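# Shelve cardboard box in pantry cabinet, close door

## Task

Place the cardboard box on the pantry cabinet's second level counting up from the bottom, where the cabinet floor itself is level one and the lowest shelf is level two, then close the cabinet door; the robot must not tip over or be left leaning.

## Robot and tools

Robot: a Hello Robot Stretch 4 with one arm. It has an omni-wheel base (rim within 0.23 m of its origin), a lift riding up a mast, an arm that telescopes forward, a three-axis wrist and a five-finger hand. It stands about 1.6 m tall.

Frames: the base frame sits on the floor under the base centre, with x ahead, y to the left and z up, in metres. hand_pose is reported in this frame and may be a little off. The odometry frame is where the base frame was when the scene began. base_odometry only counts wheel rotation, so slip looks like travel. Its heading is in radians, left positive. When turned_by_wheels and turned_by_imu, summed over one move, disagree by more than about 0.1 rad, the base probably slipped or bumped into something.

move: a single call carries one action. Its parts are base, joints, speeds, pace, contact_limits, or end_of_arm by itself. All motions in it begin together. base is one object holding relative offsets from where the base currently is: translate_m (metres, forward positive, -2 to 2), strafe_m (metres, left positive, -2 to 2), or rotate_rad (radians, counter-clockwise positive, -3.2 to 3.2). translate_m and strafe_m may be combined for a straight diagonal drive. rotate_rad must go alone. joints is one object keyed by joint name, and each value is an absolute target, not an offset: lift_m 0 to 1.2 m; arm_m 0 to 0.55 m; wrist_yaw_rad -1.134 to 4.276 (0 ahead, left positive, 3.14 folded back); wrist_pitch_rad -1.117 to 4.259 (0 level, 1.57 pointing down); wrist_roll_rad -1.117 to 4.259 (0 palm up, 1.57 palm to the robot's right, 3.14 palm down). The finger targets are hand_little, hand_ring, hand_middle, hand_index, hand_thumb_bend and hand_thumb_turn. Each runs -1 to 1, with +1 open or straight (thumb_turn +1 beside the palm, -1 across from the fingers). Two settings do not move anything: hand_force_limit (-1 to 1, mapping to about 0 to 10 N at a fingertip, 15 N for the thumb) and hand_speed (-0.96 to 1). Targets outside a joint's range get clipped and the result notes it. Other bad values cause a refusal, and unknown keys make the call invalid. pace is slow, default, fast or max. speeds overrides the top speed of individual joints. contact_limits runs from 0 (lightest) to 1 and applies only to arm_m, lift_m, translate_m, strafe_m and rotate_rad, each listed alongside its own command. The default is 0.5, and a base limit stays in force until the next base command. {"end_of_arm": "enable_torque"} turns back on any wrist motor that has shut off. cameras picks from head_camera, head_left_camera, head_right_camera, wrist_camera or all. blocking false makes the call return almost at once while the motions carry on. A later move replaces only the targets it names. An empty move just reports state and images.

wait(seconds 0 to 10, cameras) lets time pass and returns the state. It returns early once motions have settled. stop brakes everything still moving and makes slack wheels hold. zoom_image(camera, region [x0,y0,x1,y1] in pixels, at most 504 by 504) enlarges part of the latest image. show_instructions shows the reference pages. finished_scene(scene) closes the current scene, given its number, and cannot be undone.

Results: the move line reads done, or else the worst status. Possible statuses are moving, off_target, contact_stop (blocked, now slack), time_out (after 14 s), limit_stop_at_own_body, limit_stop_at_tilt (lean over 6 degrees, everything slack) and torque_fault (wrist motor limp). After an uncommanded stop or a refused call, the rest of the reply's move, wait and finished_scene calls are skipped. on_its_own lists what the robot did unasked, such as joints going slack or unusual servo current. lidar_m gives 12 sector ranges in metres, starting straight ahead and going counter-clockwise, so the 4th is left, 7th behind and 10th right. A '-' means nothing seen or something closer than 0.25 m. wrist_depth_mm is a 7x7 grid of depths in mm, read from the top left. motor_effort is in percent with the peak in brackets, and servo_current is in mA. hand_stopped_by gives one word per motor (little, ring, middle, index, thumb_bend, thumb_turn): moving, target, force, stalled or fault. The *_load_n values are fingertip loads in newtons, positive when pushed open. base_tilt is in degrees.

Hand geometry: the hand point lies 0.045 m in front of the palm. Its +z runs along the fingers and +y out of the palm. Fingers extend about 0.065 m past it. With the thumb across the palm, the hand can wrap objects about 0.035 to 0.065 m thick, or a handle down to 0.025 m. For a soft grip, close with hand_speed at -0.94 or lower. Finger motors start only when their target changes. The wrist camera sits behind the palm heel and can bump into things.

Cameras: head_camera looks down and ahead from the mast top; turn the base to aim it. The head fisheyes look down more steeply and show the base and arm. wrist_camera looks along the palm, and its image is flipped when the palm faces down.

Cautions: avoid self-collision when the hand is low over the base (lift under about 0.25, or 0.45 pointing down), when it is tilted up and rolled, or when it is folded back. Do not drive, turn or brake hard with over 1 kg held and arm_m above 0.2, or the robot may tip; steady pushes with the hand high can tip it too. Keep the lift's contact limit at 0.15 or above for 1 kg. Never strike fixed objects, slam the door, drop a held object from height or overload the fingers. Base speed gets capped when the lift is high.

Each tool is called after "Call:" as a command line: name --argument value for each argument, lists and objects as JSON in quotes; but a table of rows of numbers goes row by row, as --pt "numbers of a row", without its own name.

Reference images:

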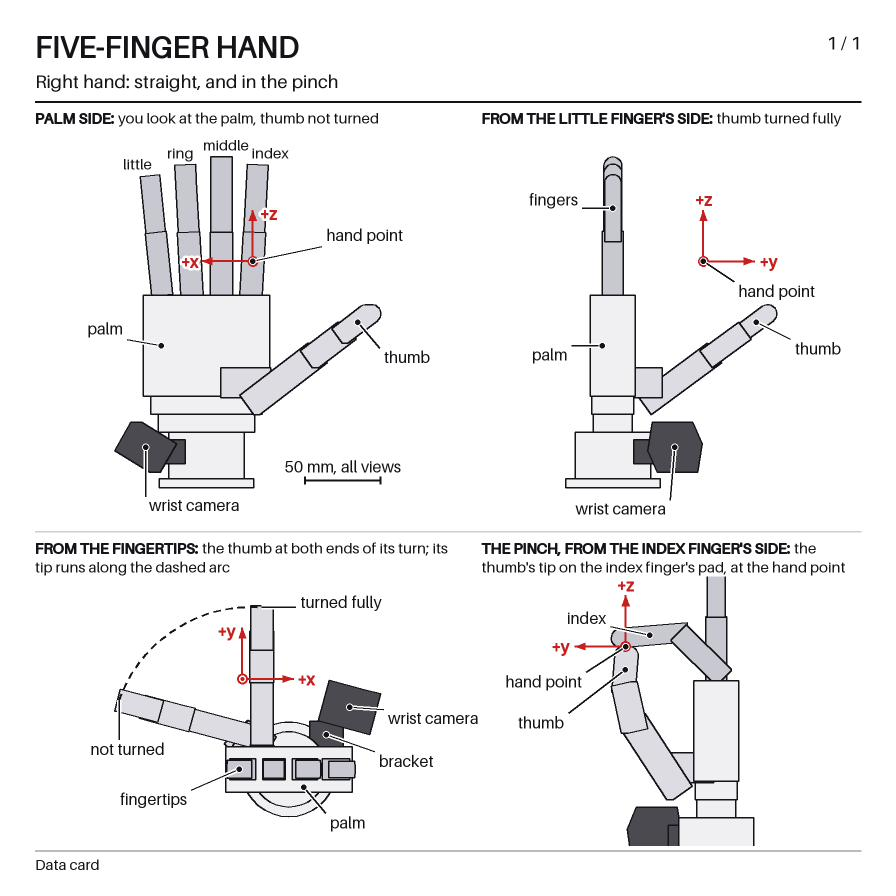

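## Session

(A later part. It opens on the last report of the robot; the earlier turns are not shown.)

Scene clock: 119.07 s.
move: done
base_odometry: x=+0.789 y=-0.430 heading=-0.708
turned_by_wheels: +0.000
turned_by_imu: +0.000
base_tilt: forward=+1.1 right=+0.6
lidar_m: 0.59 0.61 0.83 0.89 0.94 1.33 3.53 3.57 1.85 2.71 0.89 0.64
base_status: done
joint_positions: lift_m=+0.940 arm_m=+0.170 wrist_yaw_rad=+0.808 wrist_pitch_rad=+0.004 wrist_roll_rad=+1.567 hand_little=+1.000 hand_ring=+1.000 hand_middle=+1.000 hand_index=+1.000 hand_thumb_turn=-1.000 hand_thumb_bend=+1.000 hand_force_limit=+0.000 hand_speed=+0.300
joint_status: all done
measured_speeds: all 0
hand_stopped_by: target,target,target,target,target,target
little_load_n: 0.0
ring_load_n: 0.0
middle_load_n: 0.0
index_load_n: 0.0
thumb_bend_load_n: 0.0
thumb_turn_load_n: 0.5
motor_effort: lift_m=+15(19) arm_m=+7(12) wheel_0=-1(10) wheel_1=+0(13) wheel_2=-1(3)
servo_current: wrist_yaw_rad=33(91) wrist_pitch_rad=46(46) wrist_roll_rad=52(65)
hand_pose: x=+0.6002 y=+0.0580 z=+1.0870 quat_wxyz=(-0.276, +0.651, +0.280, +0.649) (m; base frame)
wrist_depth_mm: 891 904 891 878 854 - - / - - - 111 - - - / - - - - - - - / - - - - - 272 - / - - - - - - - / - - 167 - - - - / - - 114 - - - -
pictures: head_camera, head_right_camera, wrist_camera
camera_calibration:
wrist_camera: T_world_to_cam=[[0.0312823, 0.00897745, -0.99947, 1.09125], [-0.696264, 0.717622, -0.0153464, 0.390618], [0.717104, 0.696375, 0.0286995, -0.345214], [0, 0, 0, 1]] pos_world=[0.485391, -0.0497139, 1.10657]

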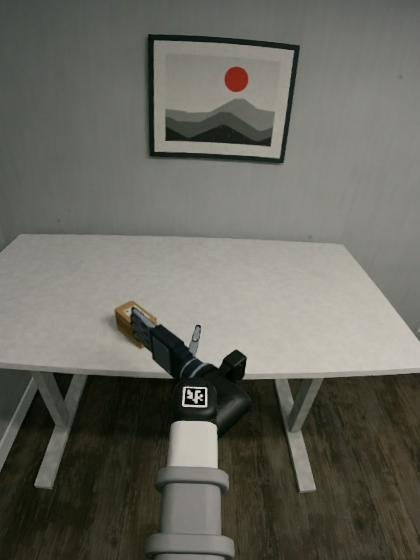

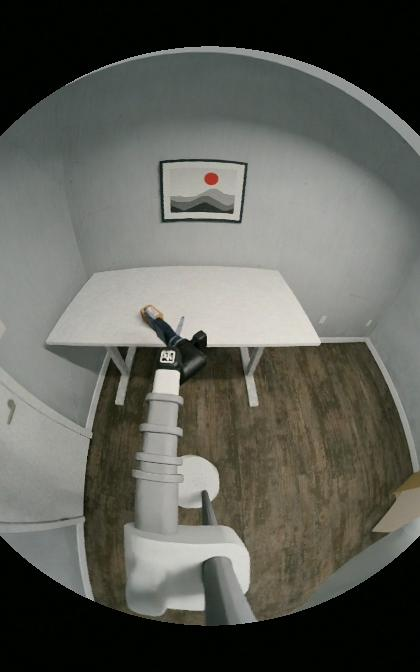

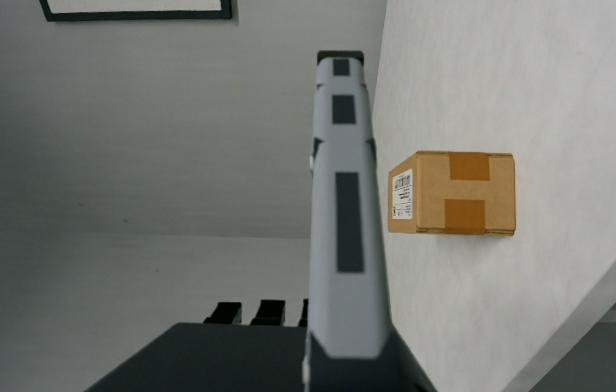

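Call:
move --base '{"translate_m": 0.01, "strafe_m": -0.01}' --joints '{"lift_m": 0.86}' --pace "slow" --contact_limits '{"lift_m": 0.15}' --cameras '["head_camera", "wrist_camera"]'

Call:
zoom_image --camera "head_camera" --region '[100, 280, 280, 460]'

Scene clock: 122.70 s.
move: done
base_odometry: x=+0.790 y=-0.444 heading=-0.709
turned_by_wheels: +0.000
turned_by_imu: +0.000
base_tilt: forward=+1.1 right=+0.4
lidar_m: 0.59 0.61 0.82 0.90 0.95 1.33 3.56 3.61 1.83 2.70 0.88 0.61
base_status: done
joint_positions: lift_m=+0.860 arm_m=+0.170 wrist_yaw_rad=+0.808 wrist_pitch_rad=+0.004 wrist_roll_rad=+1.567 hand_little=+1.000 hand_ring=+1.000 hand_middle=+1.000 hand_index=+1.000 hand_thumb_turn=-1.000 hand_thumb_bend=+1.000 hand_force_limit=+0.000 hand_speed=+0.300
joint_status: all done
measured_speeds: all 0
hand_stopped_by: target,target,target,target,target,target
little_load_n: 0.0
ring_load_n: 0.0
middle_load_n: 0.0
index_load_n: 0.0
thumb_bend_load_n: 0.0
thumb_turn_load_n: 0.0
motor_effort: lift_m=+15(16) arm_m=+7(7) wheel_0=+2(7) wheel_1=-2(6) wheel_2=-2(6)
servo_current: wrist_yaw_rad=46(46) wrist_pitch_rad=39(46) wrist_roll_rad=52(65)
contact_limits: lift_m 0.15
hand_pose: x=+0.6002 y=+0.0580 z=+1.0070 quat_wxyz=(-0.276, +0.651, +0.280, +0.649) (m; base frame)
wrist_depth_mm: 878 878 878 866 - - - / 946 946 931 113 - - - / - - - - - - - / - - - - - - - / - - - - - - - / - - 168 - - - - / - - 114 - - - -
pictures: head_camera, wrist_camera
camera_calibration:
wrist_camera: T_world_to_cam=[[0.0312823, 0.00897745, -0.99947, 1.01139], [-0.696264, 0.717622, -0.0153464, 0.389391], [0.717104, 0.696375, 0.0286995, -0.342921], [0, 0, 0, 1]] pos_world=[0.485391, -0.0497139, 1.02667]

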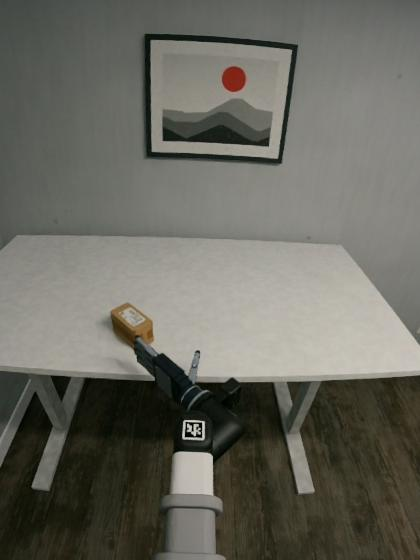

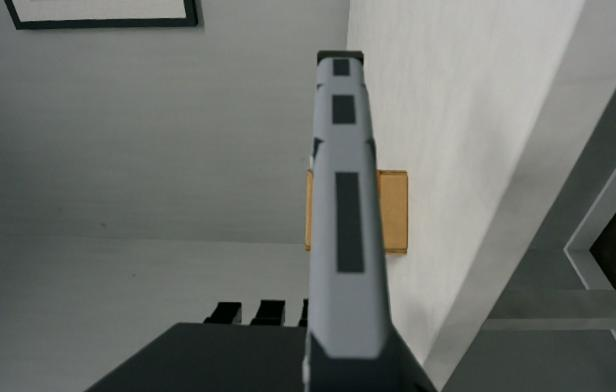

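Scaled by 2.800 from the camera's 420x560 image, which has a finer 1200x1600 frame.

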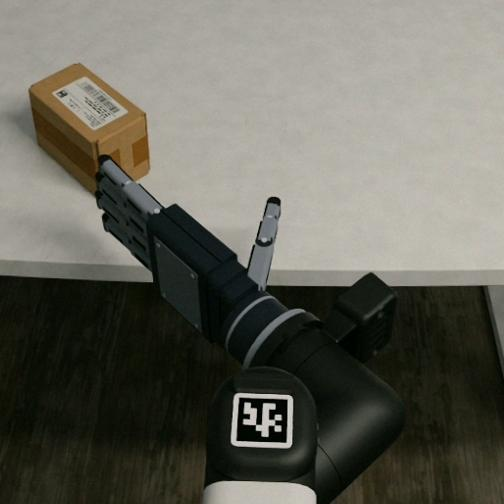

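Call:
move --base '{"translate_m": 0.0905, "strafe_m": 0.0945}' --joints '{"lift_m": 0.854}' --pace "slow" --contact_limits '{"translate_m": 0.1}' --cameras '["head_camera", "wrist_camera"]'

Call:
zoom_image --camera "head_camera" --region '[100, 280, 280, 460]'

Scene clock: 126.40 s.
move: done
base_odometry: x=+0.920 y=-0.431 heading=-0.709
turned_by_wheels: +0.000
turned_by_imu: +0.000
base_tilt: forward=+1.0 right=+0.5
lidar_m: 0.50 0.50 0.69 0.81 0.87 1.20 3.17 3.70 1.97 2.80 0.75 0.54
base_status: done
joint_positions: lift_m=+0.854 arm_m=+0.170 wrist_yaw_rad=+0.808 wrist_pitch_rad=+0.004 wrist_roll_rad=+1.567 hand_little=+1.000 hand_ring=+1.000 hand_middle=+1.000 hand_index=+1.000 hand_thumb_turn=-1.000 hand_thumb_bend=+1.000 hand_force_limit=+0.000 hand_speed=+0.300
joint_status: all done
measured_speeds: all 0
hand_stopped_by: target,target,target,target,target,target
little_load_n: 0.0
ring_load_n: 0.0
middle_load_n: 0.0
index_load_n: 0.0
thumb_bend_load_n: 0.0
thumb_turn_load_n: 0.0
motor_effort: lift_m=+15(17) arm_m=+7(8) wheel_0=-2(6) wheel_1=+2(10) wheel_2=-1(6)
servo_current: wrist_yaw_rad=52(52) wrist_pitch_rad=46(46) wrist_roll_rad=59(65)
contact_limits: translate_m 0.1
hand_pose: x=+0.6002 y=+0.0580 z=+1.0010 quat_wxyz=(-0.276, +0.651, +0.280, +0.649) (m; base frame)
wrist_depth_mm: 798 798 778 778 - - - / 866 866 866 842 - - - / - - 917 147 145 145 - / - - - - 144 143 - / - - - - - 141 - / - - 168 - - - - / - - 115 - - 116 -
pictures: head_camera, wrist_camera
camera_calibration:
wrist_camera: T_world_to_cam=[[0.0312823, 0.00897745, -0.99947, 1.00539], [-0.696264, 0.717622, -0.0153464, 0.389299], [0.717104, 0.696375, 0.0286995, -0.342749], [0, 0, 0, 1]] pos_world=[0.485391, -0.0497139, 1.02067]

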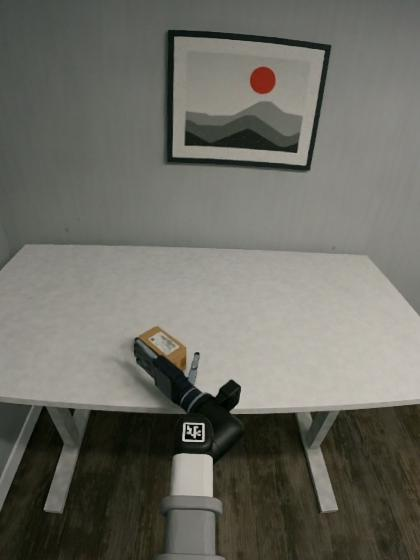

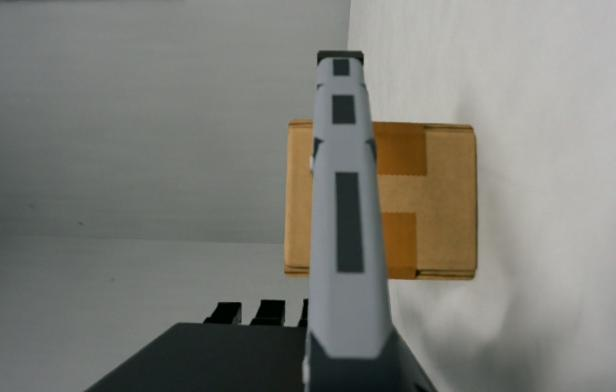

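Scaled by 2.800 from the camera's 420x560 image, which has a finer 1200x1600 frame.

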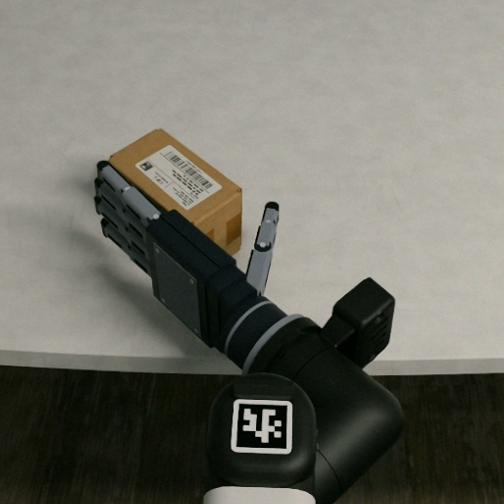

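Call:
move --base '{"translate_m": 0.0147, "strafe_m": 0.0081}' --joints '{"lift_m": 0.848, "hand_thumb_bend": 0.5}' --pace "slow" --contact_limits '{"translate_m": 0.1}' --cameras '["wrist_camera"]'

Call:
move --joints '{"hand_thumb_bend": -0.6, "hand_speed": -0.85, "hand_force_limit": -0.2}' --cameras '["wrist_camera", "head_camera"]'

Call:
zoom_image --camera "head_camera" --region '[100, 280, 280, 460]'

Scene clock: 130.43 s.
move: done
base_odometry: x=+0.936 y=-0.435 heading=-0.708
turned_by_wheels: +0.000
turned_by_imu: +0.000
base_tilt: forward=+1.0 right=+0.6
lidar_m: 0.50 0.51 0.68 0.79 0.85 1.21 3.14 3.73 1.97 2.80 0.73 0.52
base_status: done
joint_positions: lift_m=+0.848 arm_m=+0.170 wrist_yaw_rad=+0.808 wrist_pitch_rad=+0.004 wrist_roll_rad=+1.567 hand_little=+1.000 hand_ring=+1.000 hand_middle=+1.000 hand_index=+1.000 hand_thumb_turn=-1.000 hand_thumb_bend=+0.500 hand_force_limit=+0.000 hand_speed=+0.300
joint_status: all done
measured_speeds: all 0
hand_stopped_by: target,target,target,target,target,target
little_load_n: 0.0
ring_load_n: 0.0
middle_load_n: 0.0
index_load_n: 0.0
thumb_bend_load_n: 0.5
thumb_turn_load_n: 0.5
motor_effort: lift_m=+14(15) arm_m=+7(7) wheel_0=+2(4) wheel_1=+3(8) wheel_2=-2(7)
servo_current: wrist_yaw_rad=46(52) wrist_pitch_rad=39(46) wrist_roll_rad=33(65)
contact_limits: translate_m 0.1
hand_pose: x=+0.6002 y=+0.0580 z=+0.9950 quat_wxyz=(-0.276, +0.651, +0.280, +0.649) (m; base frame)
wrist_depth_mm: 788 788 768 759 - 118 - / 854 854 854 842 - 118 - / 931 931 931 699 - 118 - / - - - 143 142 137 - / - - - 140 - 135 - / - - 168 140 - 133 - / - - 115 - - 113 -
pictures: wrist_camera
camera_calibration:
wrist_camera: T_world_to_cam=[[0.0312823, 0.00897745, -0.99947, 0.999395], [-0.696264, 0.717622, -0.0153464, 0.389207], [0.717104, 0.696375, 0.0286995, -0.342577], [0, 0, 0, 1]] pos_world=[0.485391, -0.0497139, 1.01467]

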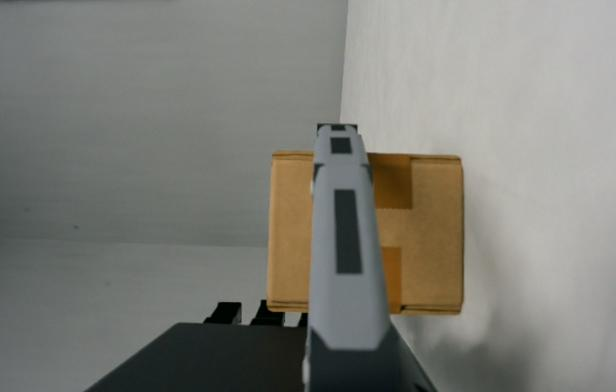

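Scene clock: 135.07 s.
move: off_target
base_odometry: x=+0.936 y=-0.435 heading=-0.708
turned_by_wheels: +0.000
turned_by_imu: +0.000
base_tilt: forward=+1.0 right=+0.6
lidar_m: 0.49 0.49 0.69 0.79 0.87 1.21 3.15 3.70 1.98 2.80 0.72 0.50
base_status: not commanded
joint_positions: lift_m=+0.848 arm_m=+0.170 wrist_yaw_rad=+0.808 wrist_pitch_rad=+0.004 wrist_roll_rad=+1.567 hand_little=+1.000 hand_ring=+1.000 hand_middle=+1.000 hand_index=+1.000 hand_thumb_turn=-1.000 hand_thumb_bend=+0.269 hand_force_limit=-0.200 hand_speed=-0.850
joint_status: hand_thumb_bend off_target (ended at +0.269, target -0.600); the others done
measured_speeds: all 0
hand_stopped_by: target,target,target,target,force,target
little_load_n: 0.0
ring_load_n: 0.0
middle_load_n: 0.0
index_load_n: 0.0
thumb_bend_load_n: 5.5
thumb_turn_load_n: 0.5
motor_effort: lift_m=+14(15) arm_m=+7(8) wheel_0=+2(3) wheel_1=+2(3) wheel_2=-2(2)
servo_current: wrist_yaw_rad=52(59) wrist_pitch_rad=33(46) wrist_roll_rad=59(65)
contact_limits: translate_m 0.1
hand_pose: x=+0.6002 y=+0.0580 z=+0.9950 quat_wxyz=(-0.276, +0.651, +0.280, +0.649) (m; base frame)
wrist_depth_mm: 788 788 768 768 - 118 - / 842 854 854 842 - 118 - / 931 917 931 904 - 118 - / - - - - 147 127 - / - - - 148 - 126 - / - - 168 147 - 122 - / - - 115 - - 113 -
pictures: head_camera, wrist_camera
camera_calibration:
wrist_camera: T_world_to_cam=[[0.0312823, 0.00897745, -0.99947, 0.999395], [-0.696264, 0.717622, -0.0153464, 0.389207], [0.717104, 0.696375, 0.0286995, -0.342577], [0, 0, 0, 1]] pos_world=[0.485391, -0.0497139, 1.01467]

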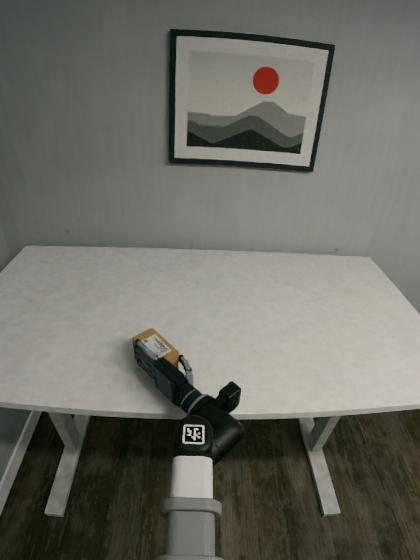

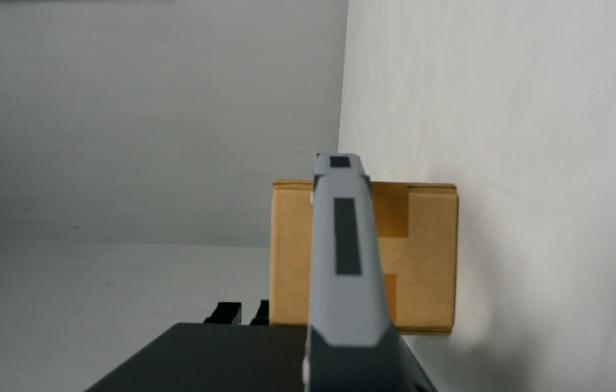

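Scaled by 2.800 from the camera's 420x560 image, which has a finer 1200x1600 frame.

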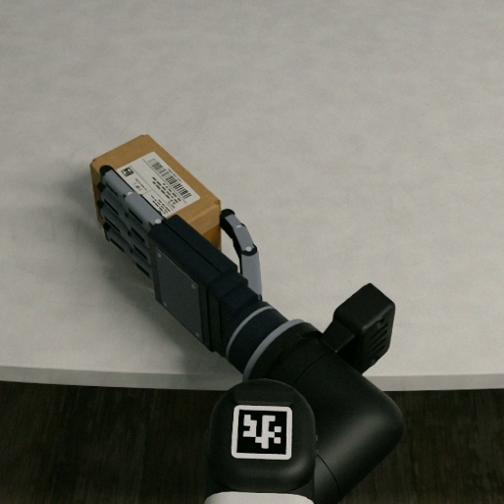

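Call:
move --joints '{"hand_thumb_bend": 0.7, "hand_speed": 0.3}'

Call:
move --base '{"translate_m": 0.0138, "strafe_m": 0.0145}' --pace "slow" --contact_limits '{"translate_m": 0.1}' --cameras '["wrist_camera"]'

Call:
move --joints '{"hand_thumb_bend": -0.6, "hand_speed": -0.8, "hand_force_limit": -0.2}' --cameras '["wrist_camera", "head_camera"]'

Call:
zoom_image --camera "head_camera" --region '[100, 280, 280, 460]'

Scene clock: 136.93 s.
move: done
base_odometry: x=+0.936 y=-0.435 heading=-0.708
turned_by_wheels: +0.000
turned_by_imu: +0.000
base_tilt: forward=+1.1 right=+0.6
lidar_m: 0.49 0.51 0.67 0.80 0.86 1.19 3.16 3.73 1.98 2.79 0.71 0.51
base_status: not commanded
joint_positions: lift_m=+0.848 arm_m=+0.170 wrist_yaw_rad=+0.808 wrist_pitch_rad=+0.004 wrist_roll_rad=+1.567 hand_little=+1.000 hand_ring=+1.000 hand_middle=+1.000 hand_index=+1.000 hand_thumb_turn=-1.000 hand_thumb_bend=+0.700 hand_force_limit=-0.200 hand_speed=+0.300
joint_status: all done
measured_speeds: all 0
hand_stopped_by: target,target,target,target,target,target
little_load_n: 0.0
ring_load_n: 0.0
middle_load_n: 0.0
index_load_n: 0.0
thumb_bend_load_n: 0.0
thumb_turn_load_n: 0.0
motor_effort: lift_m=+14(15) arm_m=+7(7) wheel_0=+2(2) wheel_1=+2(3) wheel_2=-2(2)
servo_current: wrist_yaw_rad=46(52) wrist_pitch_rad=33(39) wrist_roll_rad=46(52)
contact_limits: translate_m 0.1
hand_pose: x=+0.6002 y=+0.0580 z=+0.9950 quat_wxyz=(-0.276, +0.651, +0.280, +0.649) (m; base frame)
wrist_depth_mm: 778 788 768 768 - 118 - / 854 866 854 842 - 118 - / 931 917 931 917 - 118 - / - - - - 147 126 - / - - - 147 - 125 - / - - 168 147 - 122 - / - - 115 - - 113 -
pictures: none

Scene clock: 138.10 s.
move: done
base_odometry: x=+0.956 y=-0.433 heading=-0.709
turned_by_wheels: +0.000
turned_by_imu: +0.000
base_tilt: forward=+1.0 right=+0.7
lidar_m: 0.48 0.49 0.66 0.76 0.84 1.16 3.12 3.73 1.99 2.81 0.70 0.49
base_status: done
joint_positions: lift_m=+0.848 arm_m=+0.170 wrist_yaw_rad=+0.808 wrist_pitch_rad=+0.004 wrist_roll_rad=+1.567 hand_little=+1.000 hand_ring=+1.000 hand_middle=+1.000 hand_index=+1.000 hand_thumb_turn=-1.000 hand_thumb_bend=+0.700 hand_force_limit=-0.200 hand_speed=+0.300
joint_status: not commanded
measured_speeds: all 0
hand_stopped_by: target,target,target,target,target,target
little_load_n: 0.0
ring_load_n: 0.0
middle_load_n: 0.0
index_load_n: 0.0
thumb_bend_load_n: 0.0
thumb_turn_load_n: 0.0
motor_effort: lift_m=+15(15) arm_m=+7(7) wheel_0=-3(5) wheel_1=+3(8) wheel_2=-2(6)
servo_current: wrist_yaw_rad=33(52) wrist_pitch_rad=33(46) wrist_roll_rad=52(59)
contact_limits: translate_m 0.1
hand_pose: x=+0.6002 y=+0.0580 z=+0.9950 quat_wxyz=(-0.276, +0.651, +0.280, +0.649) (m; base frame)
wrist_depth_mm: 768 768 750 759 - 118 - / 842 842 831 820 - 118 - / 917 917 917 891 - 118 - / - - - 132 132 132 - / - - - - - 132 - / - - 168 133 - 132 - / - - 115 - - 113 -
pictures: wrist_camera
camera_calibration:
wrist_camera: T_world_to_cam=[[0.0312823, 0.00897745, -0.99947, 0.999395], [-0.696264, 0.717622, -0.0153464, 0.389207], [0.717104, 0.696375, 0.0286995, -0.342577], [0, 0, 0, 1]] pos_world=[0.485391, -0.0497139, 1.01467]

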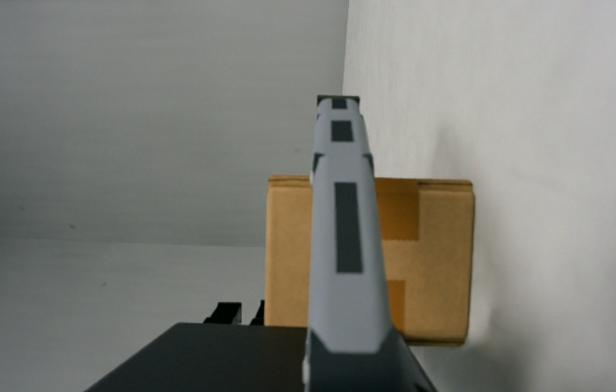

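Scene clock: 142.90 s.
move: off_target
base_odometry: x=+0.956 y=-0.433 heading=-0.709
turned_by_wheels: +0.000
turned_by_imu: +0.000
base_tilt: forward=+1.0 right=+0.6
lidar_m: 0.49 0.49 0.67 0.77 0.84 1.18 3.11 3.72 2.00 2.82 0.69 0.50
base_status: not commanded
joint_positions: lift_m=+0.848 arm_m=+0.170 wrist_yaw_rad=+0.808 wrist_pitch_rad=+0.004 wrist_roll_rad=+1.567 hand_little=+1.000 hand_ring=+1.000 hand_middle=+1.000 hand_index=+1.000 hand_thumb_turn=-1.000 hand_thumb_bend=+0.354 hand_force_limit=-0.200 hand_speed=-0.800
joint_status: hand_thumb_bend off_target (ended at +0.354, target -0.600); the others done
measured_speeds: all 0
hand_stopped_by: target,target,target,target,force,target
little_load_n: 0.0
ring_load_n: 0.0
middle_load_n: 0.0
index_load_n: 0.0
thumb_bend_load_n: 6.5
thumb_turn_load_n: 0.5
motor_effort: lift_m=+14(15) arm_m=+7(8) wheel_0=-3(3) wheel_1=+3(3) wheel_2=-2(2)
servo_current: wrist_yaw_rad=46(59) wrist_pitch_rad=33(39) wrist_roll_rad=52(65)
contact_limits: translate_m 0.1
hand_pose: x=+0.6002 y=+0.0580 z=+0.9950 quat_wxyz=(-0.276, +0.651, +0.280, +0.649) (m; base frame)
wrist_depth_mm: 778 778 759 759 - 118 - / 842 842 831 820 - 118 - / 917 904 904 891 - 118 - / - - - 132 132 132 - / - - - - - 132 - / - - 168 133 - 132 - / - - 115 - - 113 -
pictures: head_camera, wrist_camera
camera_calibration:
wrist_camera: T_world_to_cam=[[0.0312823, 0.00897745, -0.99947, 0.999395], [-0.696264, 0.717622, -0.0153464, 0.389207], [0.717104, 0.696375, 0.0286995, -0.342577], [0, 0, 0, 1]] pos_world=[0.485391, -0.0497139, 1.01467]

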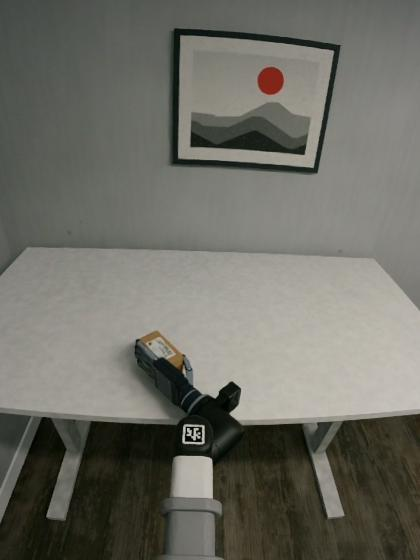

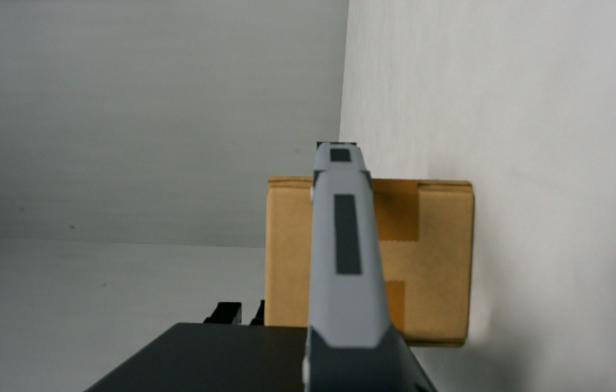

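Scaled by 2.800 from the camera's 420x560 image, which has a finer 1200x1600 frame.

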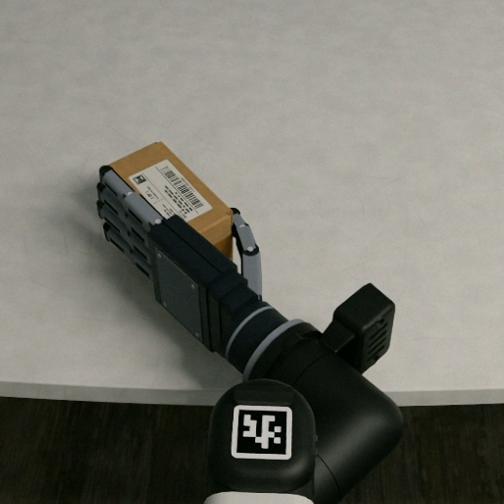

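Call:
move --joints '{"hand_index": 0.2, "hand_middle": 0.2, "hand_speed": -0.9, "hand_force_limit": -0.5}'

Call:
move --joints '{"lift_m": 0.9}' --pace "slow" --cameras '["wrist_camera", "head_camera"]'

Call:
zoom_image --camera "head_camera" --region '[100, 280, 280, 460]'

Scene clock: 146.47 s.
move: off_target
base_odometry: x=+0.956 y=-0.433 heading=-0.709
turned_by_wheels: +0.000
turned_by_imu: +0.000
base_tilt: forward=+1.1 right=+0.5
lidar_m: 0.48 0.50 0.66 0.76 0.86 1.16 3.09 3.73 1.99 2.81 0.70 0.50
base_status: not commanded
joint_positions: lift_m=+0.848 arm_m=+0.170 wrist_yaw_rad=+0.808 wrist_pitch_rad=+0.004 wrist_roll_rad=+1.567 hand_little=+1.000 hand_ring=+1.000 hand_middle=+0.900 hand_index=+0.908 hand_thumb_turn=-1.000 hand_thumb_bend=+0.354 hand_force_limit=-0.500 hand_speed=-0.900
joint_status: hand_middle off_target (ended at +0.900, target +0.200); hand_index off_target (ended at +0.908, target +0.200); the others done
measured_speeds: all 0
hand_stopped_by: target,target,force,force,force,target
little_load_n: 0.0
ring_load_n: 0.0
middle_load_n: 4.5
index_load_n: 0.5
thumb_bend_load_n: 7.5
thumb_turn_load_n: 1.0
motor_effort: lift_m=+14(15) arm_m=+7(8) wheel_0=-2(3) wheel_1=+3(3) wheel_2=-2(2)
servo_current: wrist_yaw_rad=33(52) wrist_pitch_rad=33(46) wrist_roll_rad=39(65)
contact_limits: translate_m 0.1
hand_pose: x=+0.6002 y=+0.0580 z=+0.9950 quat_wxyz=(-0.276, +0.651, +0.280, +0.649) (m; base frame)
wrist_depth_mm: 768 778 750 750 - 118 - / 831 842 831 831 - 118 - / 917 917 917 878 - 118 - / - - - 132 132 132 - / - - - - - 132 - / - - 167 133 - 132 - / - - 115 - - 113 -
pictures: none

Scene clock: 147.77 s.
move: done
base_odometry: x=+0.956 y=-0.433 heading=-0.709
turned_by_wheels: +0.000
turned_by_imu: +0.000
base_tilt: forward=+1.0 right=+0.7
lidar_m: 0.46 0.48 0.67 0.76 0.85 1.19 3.11 3.72 2.02 2.81 0.69 0.50
base_status: not commanded
joint_positions: lift_m=+0.900 arm_m=+0.170 wrist_yaw_rad=+0.808 wrist_pitch_rad=+0.004 wrist_roll_rad=+1.567 hand_little=+1.000 hand_ring=+1.000 hand_middle=+0.900 hand_index=+0.908 hand_thumb_turn=-1.000 hand_thumb_bend=+0.353 hand_force_limit=-0.500 hand_speed=-0.900
joint_status: all done
measured_speeds: all 0
hand_stopped_by: target,target,force,force,force,target
little_load_n: 0.0
ring_load_n: 0.0
middle_load_n: 0.0
index_load_n: 0.0
thumb_bend_load_n: 2.0
thumb_turn_load_n: 0.5
motor_effort: lift_m=+23(26) arm_m=+7(7) wheel_0=-3(3) wheel_1=+3(3) wheel_2=-2(2)
servo_current: wrist_yaw_rad=46(52) wrist_pitch_rad=39(39) wrist_roll_rad=46(65)
contact_limits: translate_m 0.1
hand_pose: x=+0.6002 y=+0.0580 z=+1.0463 quat_wxyz=(-0.276, +0.651, +0.280, +0.649) (m; base frame)
wrist_depth_mm: 778 768 750 759 732 - - / 831 842 831 831 723 - - / 931 931 904 904 707 - - / - - - - 124 117 - / - - - - 123 - - / - - 168 152 - 121 - / - - 114 - - - -
pictures: head_camera, wrist_camera
camera_calibration:
wrist_camera: T_world_to_cam=[[0.0312098, 0.00890867, -0.999473, 1.0507], [-0.696265, 0.717621, -0.0153453, 0.389994], [0.717106, 0.696377, 0.0285996, -0.343944], [0, 0, 0, 1]] pos_world=[0.485391, -0.0497139, 1.06597]

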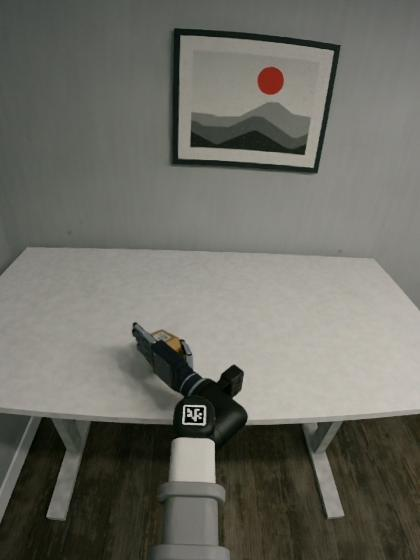

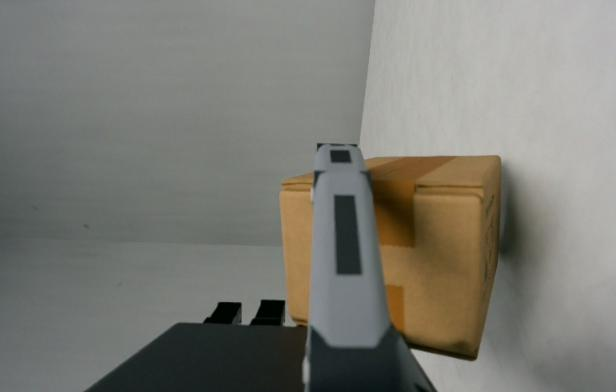

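Scaled by 2.800 from the camera's 420x560 image, which has a finer 1200x1600 frame.

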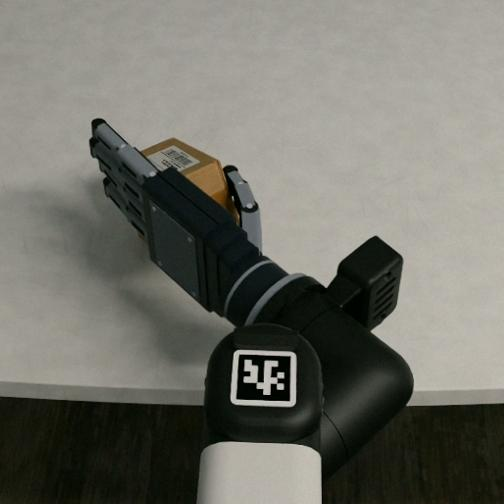

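Call:
move --joints '{"lift_m": 0.848}' --pace "slow" --contact_limits '{"lift_m": 0.2}'

Call:
move --joints '{"hand_thumb_bend": 0.8, "hand_index": 1.0, "hand_middle": 1.0, "hand_speed": 0.0}' --cameras '["wrist_camera", "head_camera"]'

Call:
zoom_image --camera "head_camera" --region '[100, 280, 280, 460]'

Scene clock: 151.43 s.
move: done
base_odometry: x=+0.956 y=-0.433 heading=-0.709
turned_by_wheels: +0.000
turned_by_imu: +0.000
base_tilt: forward=+1.0 right=+0.6
lidar_m: 0.49 0.49 0.67 0.78 0.85 1.16 3.11 3.74 2.01 2.81 0.70 0.49
base_status: not commanded
joint_positions: lift_m=+0.848 arm_m=+0.170 wrist_yaw_rad=+0.808 wrist_pitch_rad=+0.004 wrist_roll_rad=+1.567 hand_little=+1.000 hand_ring=+1.000 hand_middle=+0.900 hand_index=+0.908 hand_thumb_turn=-1.000 hand_thumb_bend=+0.352 hand_force_limit=-0.500 hand_speed=-0.900
joint_status: all done
measured_speeds: all 0
hand_stopped_by: target,target,force,force,force,target
little_load_n: 0.0
ring_load_n: 0.0
middle_load_n: 0.0
index_load_n: 0.5
thumb_bend_load_n: 1.5
thumb_turn_load_n: -0.5
motor_effort: lift_m=+14(21) arm_m=+7(7) wheel_0=-3(3) wheel_1=+3(3) wheel_2=-2(2)
servo_current: wrist_yaw_rad=39(52) wrist_pitch_rad=26(46) wrist_roll_rad=59(65)
contact_limits: lift_m 0.2; translate_m 0.1
hand_pose: x=+0.6002 y=+0.0580 z=+0.9950 quat_wxyz=(-0.276, +0.651, +0.280, +0.649) (m; base frame)
wrist_depth_mm: 768 768 759 750 - 113 - / 831 842 831 831 - 121 - / 917 917 904 891 - 121 - / - - - 136 135 133 - / - - - 139 136 135 - / - - 168 142 - 136 - / - - 115 - - 116 -
pictures: none

Scene clock: 152.23 s.
move: done
base_odometry: x=+0.956 y=-0.433 heading=-0.709
turned_by_wheels: +0.000
turned_by_imu: +0.000
base_tilt: forward=+1.0 right=+0.7
lidar_m: 0.47 0.50 0.65 0.78 0.86 1.17 3.12 3.74 2.00 2.81 0.68 0.50
base_status: not commanded
joint_positions: lift_m=+0.848 arm_m=+0.170 wrist_yaw_rad=+0.808 wrist_pitch_rad=+0.004 wrist_roll_rad=+1.567 hand_little=+1.000 hand_ring=+1.000 hand_middle=+1.000 hand_index=+1.000 hand_thumb_turn=-1.000 hand_thumb_bend=+0.800 hand_force_limit=-0.500 hand_speed=+0.000
joint_status: all done
measured_speeds: all 0
hand_stopped_by: target,target,target,target,target,target
little_load_n: 0.0
ring_load_n: 0.0
middle_load_n: 0.0
index_load_n: 0.0
thumb_bend_load_n: 0.0
thumb_turn_load_n: 0.0
motor_effort: lift_m=+15(15) arm_m=+7(7) wheel_0=-3(3) wheel_1=+3(3) wheel_2=-2(2)
servo_current: wrist_yaw_rad=33(52) wrist_pitch_rad=39(39) wrist_roll_rad=59(65)
contact_limits: lift_m 0.2; translate_m 0.1
hand_pose: x=+0.6002 y=+0.0580 z=+0.9949 quat_wxyz=(-0.276, +0.651, +0.280, +0.649) (m; base frame)
wrist_depth_mm: 768 768 759 759 - 118 - / 842 842 842 809 - 118 - / 931 917 917 891 - 118 - / - - - 136 135 133 - / - - - 139 - 135 - / - - 168 141 - 133 - / - - 115 - - 113 -
pictures: head_camera, wrist_camera
camera_calibration:
wrist_camera: T_world_to_cam=[[0.0312098, 0.00890867, -0.999473, 0.999329], [-0.696265, 0.717621, -0.0153453, 0.389205], [0.717106, 0.696377, 0.0285996, -0.342474], [0, 0, 0, 1]] pos_world=[0.485391, -0.0497139, 1.01457]

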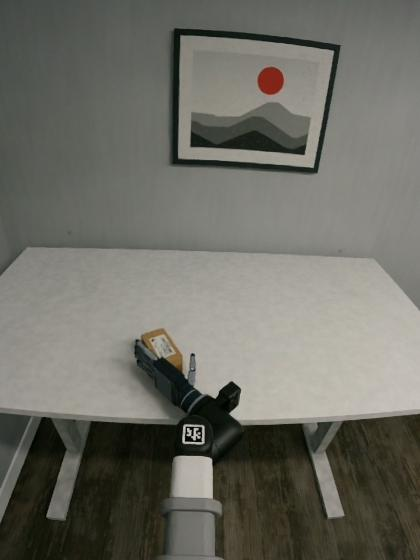

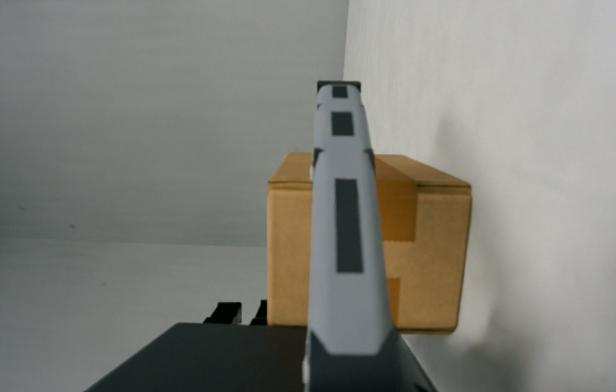

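Scaled by 2.800 from the camera's 420x560 image, which has a finer 1200x1600 frame.

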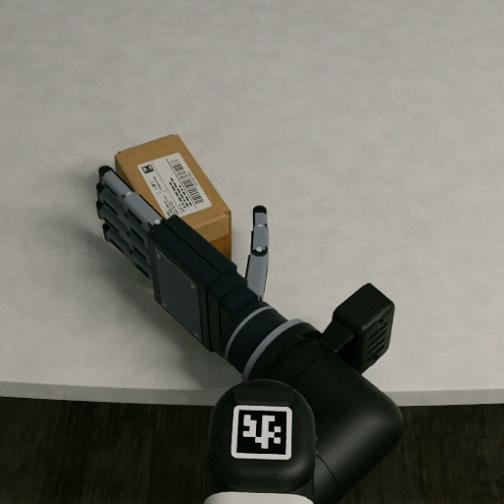

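Call:
move --base '{"translate_m": -0.079, "strafe_m": -0.082}' --pace "slow"

Call:
move --joints '{"wrist_yaw_rad": 0.541}'

Call:
move --base '{"translate_m": -0.0286, "strafe_m": 0.114}' --pace "slow" --cameras '["wrist_camera", "head_camera"]'

Call:
zoom_image --camera "head_camera" --region '[100, 260, 280, 440]'

Scene clock: 157.87 s.
move: done
base_odometry: x=+0.843 y=-0.444 heading=-0.708
turned_by_wheels: +0.000
turned_by_imu: +0.000
base_tilt: forward=+1.0 right=+0.7
lidar_m: 0.55 0.57 0.77 0.85 0.93 1.29 3.45 3.66 1.88 2.73 0.79 0.58
base_status: done
joint_positions: lift_m=+0.848 arm_m=+0.170 wrist_yaw_rad=+0.808 wrist_pitch_rad=+0.004 wrist_roll_rad=+1.567 hand_little=+1.000 hand_ring=+1.000 hand_middle=+1.000 hand_index=+1.000 hand_thumb_turn=-1.000 hand_thumb_bend=+0.800 hand_force_limit=-0.500 hand_speed=+0.000
joint_status: not commanded
measured_speeds: all 0
hand_stopped_by: target,target,target,target,target,target
little_load_n: 0.0
ring_load_n: 0.0
middle_load_n: 0.0
index_load_n: 0.0
thumb_bend_load_n: 0.0
thumb_turn_load_n: 0.0
motor_effort: lift_m=+15(15) arm_m=+7(8) wheel_0=+2(6) wheel_1=-2(9) wheel_2=+2(6)
servo_current: wrist_yaw_rad=39(52) wrist_pitch_rad=33(46) wrist_roll_rad=52(65)
contact_limits: lift_m 0.2
hand_pose: x=+0.6002 y=+0.0580 z=+0.9949 quat_wxyz=(-0.276, +0.651, +0.280, +0.649) (m; base frame)
wrist_depth_mm: 854 854 842 820 - 118 - / 931 931 917 878 - 118 - / - - - - - 118 - / - - - - - 126 - / - - - 252 - 115 - / - - 168 - - 118 - / - - 115 - - - -
pictures: none

Scene clock: 158.63 s.
move: done
base_odometry: x=+0.843 y=-0.444 heading=-0.709
turned_by_wheels: +0.000
turned_by_imu: +0.000
base_tilt: forward=+0.9 right=+0.7
lidar_m: 0.55 0.57 0.75 0.85 0.92 1.29 3.43 3.64 1.90 2.73 0.83 0.58
base_status: not commanded
joint_positions: lift_m=+0.848 arm_m=+0.170 wrist_yaw_rad=+0.543 wrist_pitch_rad=+0.004 wrist_roll_rad=+1.567 hand_little=+1.000 hand_ring=+1.000 hand_middle=+1.000 hand_index=+1.000 hand_thumb_turn=-1.000 hand_thumb_bend=+0.800 hand_force_limit=-0.500 hand_speed=+0.000
joint_status: all done
measured_speeds: all 0
hand_stopped_by: target,target,target,target,target,target
little_load_n: 0.0
ring_load_n: 0.0
middle_load_n: 0.0
index_load_n: 0.0
thumb_bend_load_n: 0.0
thumb_turn_load_n: 0.0
motor_effort: lift_m=+15(15) arm_m=+7(7) wheel_0=+1(3) wheel_1=-2(2) wheel_2=+2(2)
servo_current: wrist_yaw_rad=33(78) wrist_pitch_rad=39(39) wrist_roll_rad=39(59)
contact_limits: lift_m 0.2
hand_pose: x=+0.6063 y=-0.0122 z=+0.9949 quat_wxyz=(-0.188, +0.682, +0.191, +0.680) (m; base frame)
wrist_depth_mm: 809 809 809 809 - 118 - / 854 842 866 854 - 118 - / 931 931 917 904 - 118 - / - - - - - 125 - / - - - - - 115 - / - - 168 - - 115 - / - - 115 - - 122 -
pictures: none

Scene clock: 161.07 s.
move: done
base_odometry: x=+0.895 y=-0.338 heading=-0.708
turned_by_wheels: +0.000
turned_by_imu: +0.001
base_tilt: forward=+1.1 right=+0.5
lidar_m: 0.58 0.58 0.81 0.75 0.82 1.13 2.96 3.63 1.97 2.85 0.86 0.61
base_status: done
joint_positions: lift_m=+0.848 arm_m=+0.170 wrist_yaw_rad=+0.543 wrist_pitch_rad=+0.004 wrist_roll_rad=+1.567 hand_little=+1.000 hand_ring=+1.000 hand_middle=+1.000 hand_index=+1.000 hand_thumb_turn=-1.000 hand_thumb_bend=+0.800 hand_force_limit=-0.500 hand_speed=+0.000
joint_status: not commanded
measured_speeds: all 0
hand_stopped_by: target,target,target,target,target,target
little_load_n: 0.0
ring_load_n: -0.5
middle_load_n: 0.0
index_load_n: 0.0
thumb_bend_load_n: 0.0
thumb_turn_load_n: 0.0
motor_effort: lift_m=+15(15) arm_m=+7(8) wheel_0=-1(7) wheel_1=+2(9) wheel_2=+3(5)
servo_current: wrist_yaw_rad=52(52) wrist_pitch_rad=39(46) wrist_roll_rad=52(65)
contact_limits: lift_m 0.2
hand_pose: x=+0.6063 y=-0.0122 z=+0.9949 quat_wxyz=(-0.188, +0.682, +0.191, +0.680) (m; base frame)
wrist_depth_mm: 831 831 831 831 - 118 - / 878 904 891 878 - 118 - / 931 946 931 917 - 118 - / - - - 241 - 125 - / - - - - - - - / - - 168 - - - - / - - 115 - - - 723
pictures: head_camera, wrist_camera
camera_calibration:
wrist_camera: T_world_to_cam=[[0.0324554, 0.000403493, -0.999473, 0.998905], [-0.483424, 0.875252, -0.0153446, 0.31673], [0.874784, 0.483667, 0.0286017, -0.396159], [0, 0, 0, 1]] pos_world=[0.467249, -0.0860118, 1.01457]

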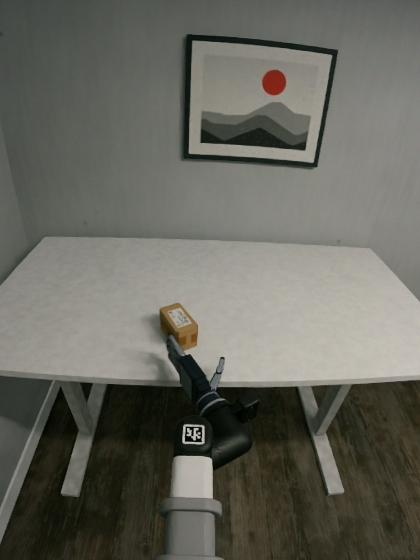

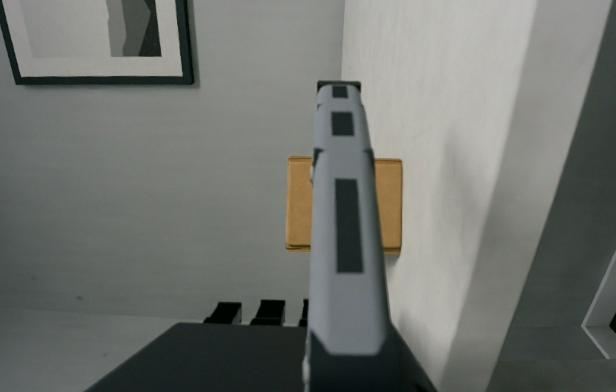

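Scaled by 2.800 from the camera's 420x560 image, which has a finer 1200x1600 frame.

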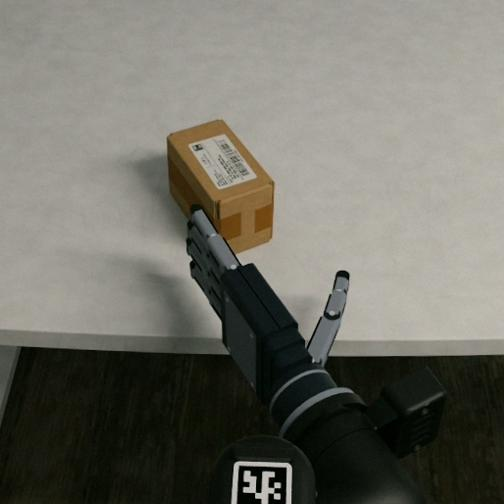

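Call:
move --base '{"translate_m": 0.1117, "strafe_m": 0.0627}' --joints '{"hand_thumb_bend": 1.0}' --pace "slow" --contact_limits '{"translate_m": 0.1}' --cameras '["wrist_camera", "head_camera"]'

Call:
zoom_image --camera "head_camera" --region '[100, 260, 280, 440]'

Scene clock: 164.13 s.
move: done
base_odometry: x=+1.021 y=-0.363 heading=-0.708
turned_by_wheels: +0.000
turned_by_imu: +0.000
base_tilt: forward=+1.1 right=+0.5
lidar_m: 0.46 0.49 0.65 0.68 0.75 0.99 2.72 3.76 2.10 2.90 0.69 0.49
base_status: done
joint_positions: lift_m=+0.848 arm_m=+0.170 wrist_yaw_rad=+0.543 wrist_pitch_rad=+0.004 wrist_roll_rad=+1.567 hand_little=+1.000 hand_ring=+1.000 hand_middle=+1.000 hand_index=+1.000 hand_thumb_turn=-1.000 hand_thumb_bend=+1.000 hand_force_limit=-0.500 hand_speed=+0.000
joint_status: all done
measured_speeds: all 0
hand_stopped_by: target,target,target,target,target,target
little_load_n: 0.0
ring_load_n: 0.0
middle_load_n: 0.0
index_load_n: 0.0
thumb_bend_load_n: 0.5
thumb_turn_load_n: 0.5
motor_effort: lift_m=+15(15) arm_m=+7(8) wheel_0=+2(5) wheel_1=+2(10) wheel_2=-3(6)
servo_current: wrist_yaw_rad=26(52) wrist_pitch_rad=46(46) wrist_roll_rad=39(72)
contact_limits: lift_m 0.2; translate_m 0.1
hand_pose: x=+0.6063 y=-0.0122 z=+0.9949 quat_wxyz=(-0.188, +0.682, +0.191, +0.680) (m; base frame)
wrist_depth_mm: 723 723 741 732 - 118 - / 798 788 778 768 - 118 - / 842 842 831 119 119 118 - / 904 891 891 118 - 117 - / - - - 116 - 115 - / - - 168 128 - 115 - / - - 115 - - 113 -
pictures: head_camera, wrist_camera
camera_calibration:
wrist_camera: T_world_to_cam=[[0.0324557, 0.000395968, -0.999473, 0.998904], [-0.483305, 0.875317, -0.0153475, 0.316683], [0.87485, 0.483549, 0.0286004, -0.396199], [0, 0, 0, 1]] pos_world=[0.467249, -0.0860117, 1.01457]

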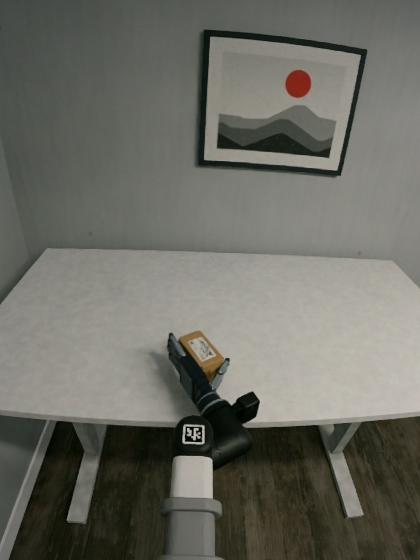

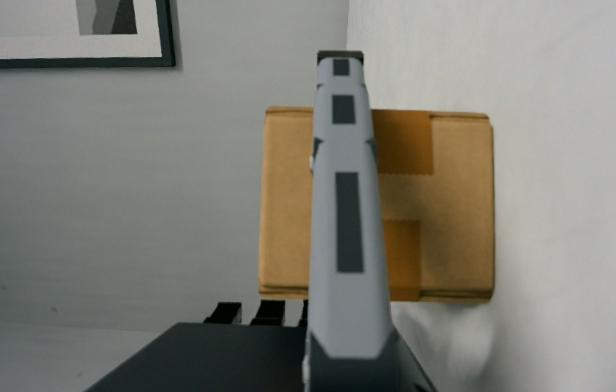

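Scaled by 2.800 from the camera's 420x560 image, which has a finer 1200x1600 frame.

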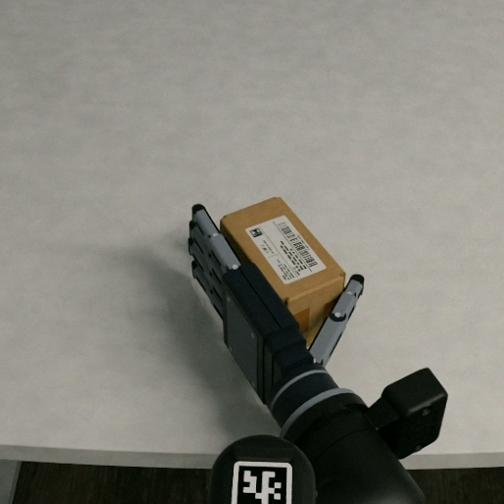

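Call:
move --joints '{"hand_thumb_bend": -0.6, "hand_speed": -0.8, "hand_force_limit": 0.3, "lift_m": 0.844}' --pace "slow" --cameras '["wrist_camera", "head_camera"]'

Call:
zoom_image --camera "head_camera" --region '[100, 260, 280, 440]'

Scene clock: 170.47 s.
move: off_target
base_odometry: x=+1.021 y=-0.363 heading=-0.708
turned_by_wheels: +0.000
turned_by_imu: +0.000
base_tilt: forward=+1.0 right=+0.5
lidar_m: 0.46 0.48 0.65 0.68 0.75 1.00 2.70 3.74 2.10 2.91 0.68 0.49
base_status: not commanded
joint_positions: lift_m=+0.844 arm_m=+0.170 wrist_yaw_rad=+0.542 wrist_pitch_rad=+0.004 wrist_roll_rad=+1.567 hand_little=+1.000 hand_ring=+1.000 hand_middle=+1.000 hand_index=+1.000 hand_thumb_turn=-1.000 hand_thumb_bend=+0.552 hand_force_limit=+0.300 hand_speed=-0.800
joint_status: hand_thumb_bend off_target (ended at +0.552, target -0.600); the others done
measured_speeds: all 0
hand_stopped_by: target,target,target,target,force,target
little_load_n: 0.0
ring_load_n: 0.0
middle_load_n: 0.0
index_load_n: 0.0
thumb_bend_load_n: 9.5
thumb_turn_load_n: 1.0
motor_effort: lift_m=+14(16) arm_m=+7(7) wheel_0=+2(3) wheel_1=+2(3) wheel_2=-3(3)
servo_current: wrist_yaw_rad=39(52) wrist_pitch_rad=33(46) wrist_roll_rad=65(65)
contact_limits: translate_m 0.1
hand_pose: x=+0.6063 y=-0.0123 z=+0.9910 quat_wxyz=(-0.188, +0.682, +0.191, +0.680) (m; base frame)
wrist_depth_mm: 732 723 741 732 - 111 - / 798 788 788 778 - 111 - / 842 842 842 809 - 119 - / 904 904 891 - 128 118 - / - - 931 - - 126 - / - - 129 - - 123 - / - - 115 - - 113 -
pictures: head_camera, wrist_camera
camera_calibration:
wrist_camera: T_world_to_cam=[[0.0324544, 0.000391762, -0.999473, 0.995007], [-0.48311, 0.875425, -0.0153441, 0.316538], [0.874958, 0.483353, 0.0286006, -0.396156], [0, 0, 0, 1]] pos_world=[0.46725, -0.0860116, 1.01067]

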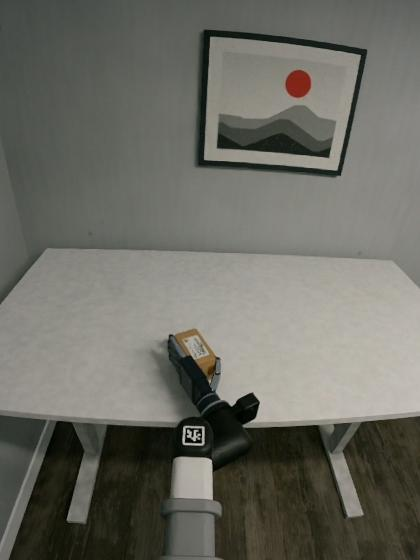

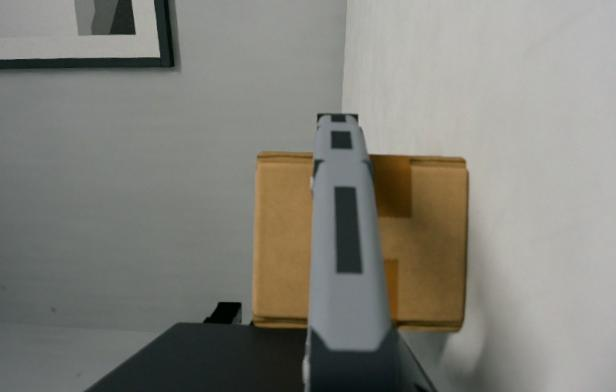

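Scaled by 2.800 from the camera's 420x560 image, which has a finer 1200x1600 frame.

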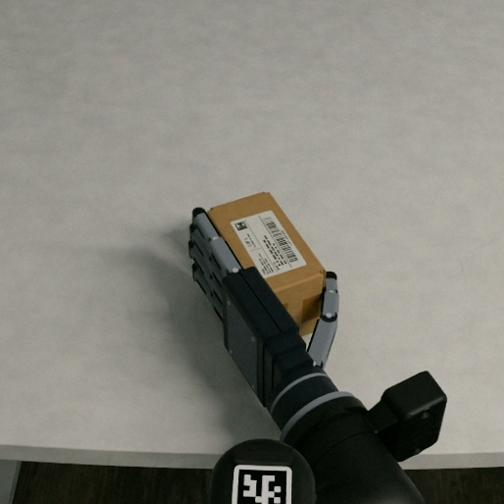

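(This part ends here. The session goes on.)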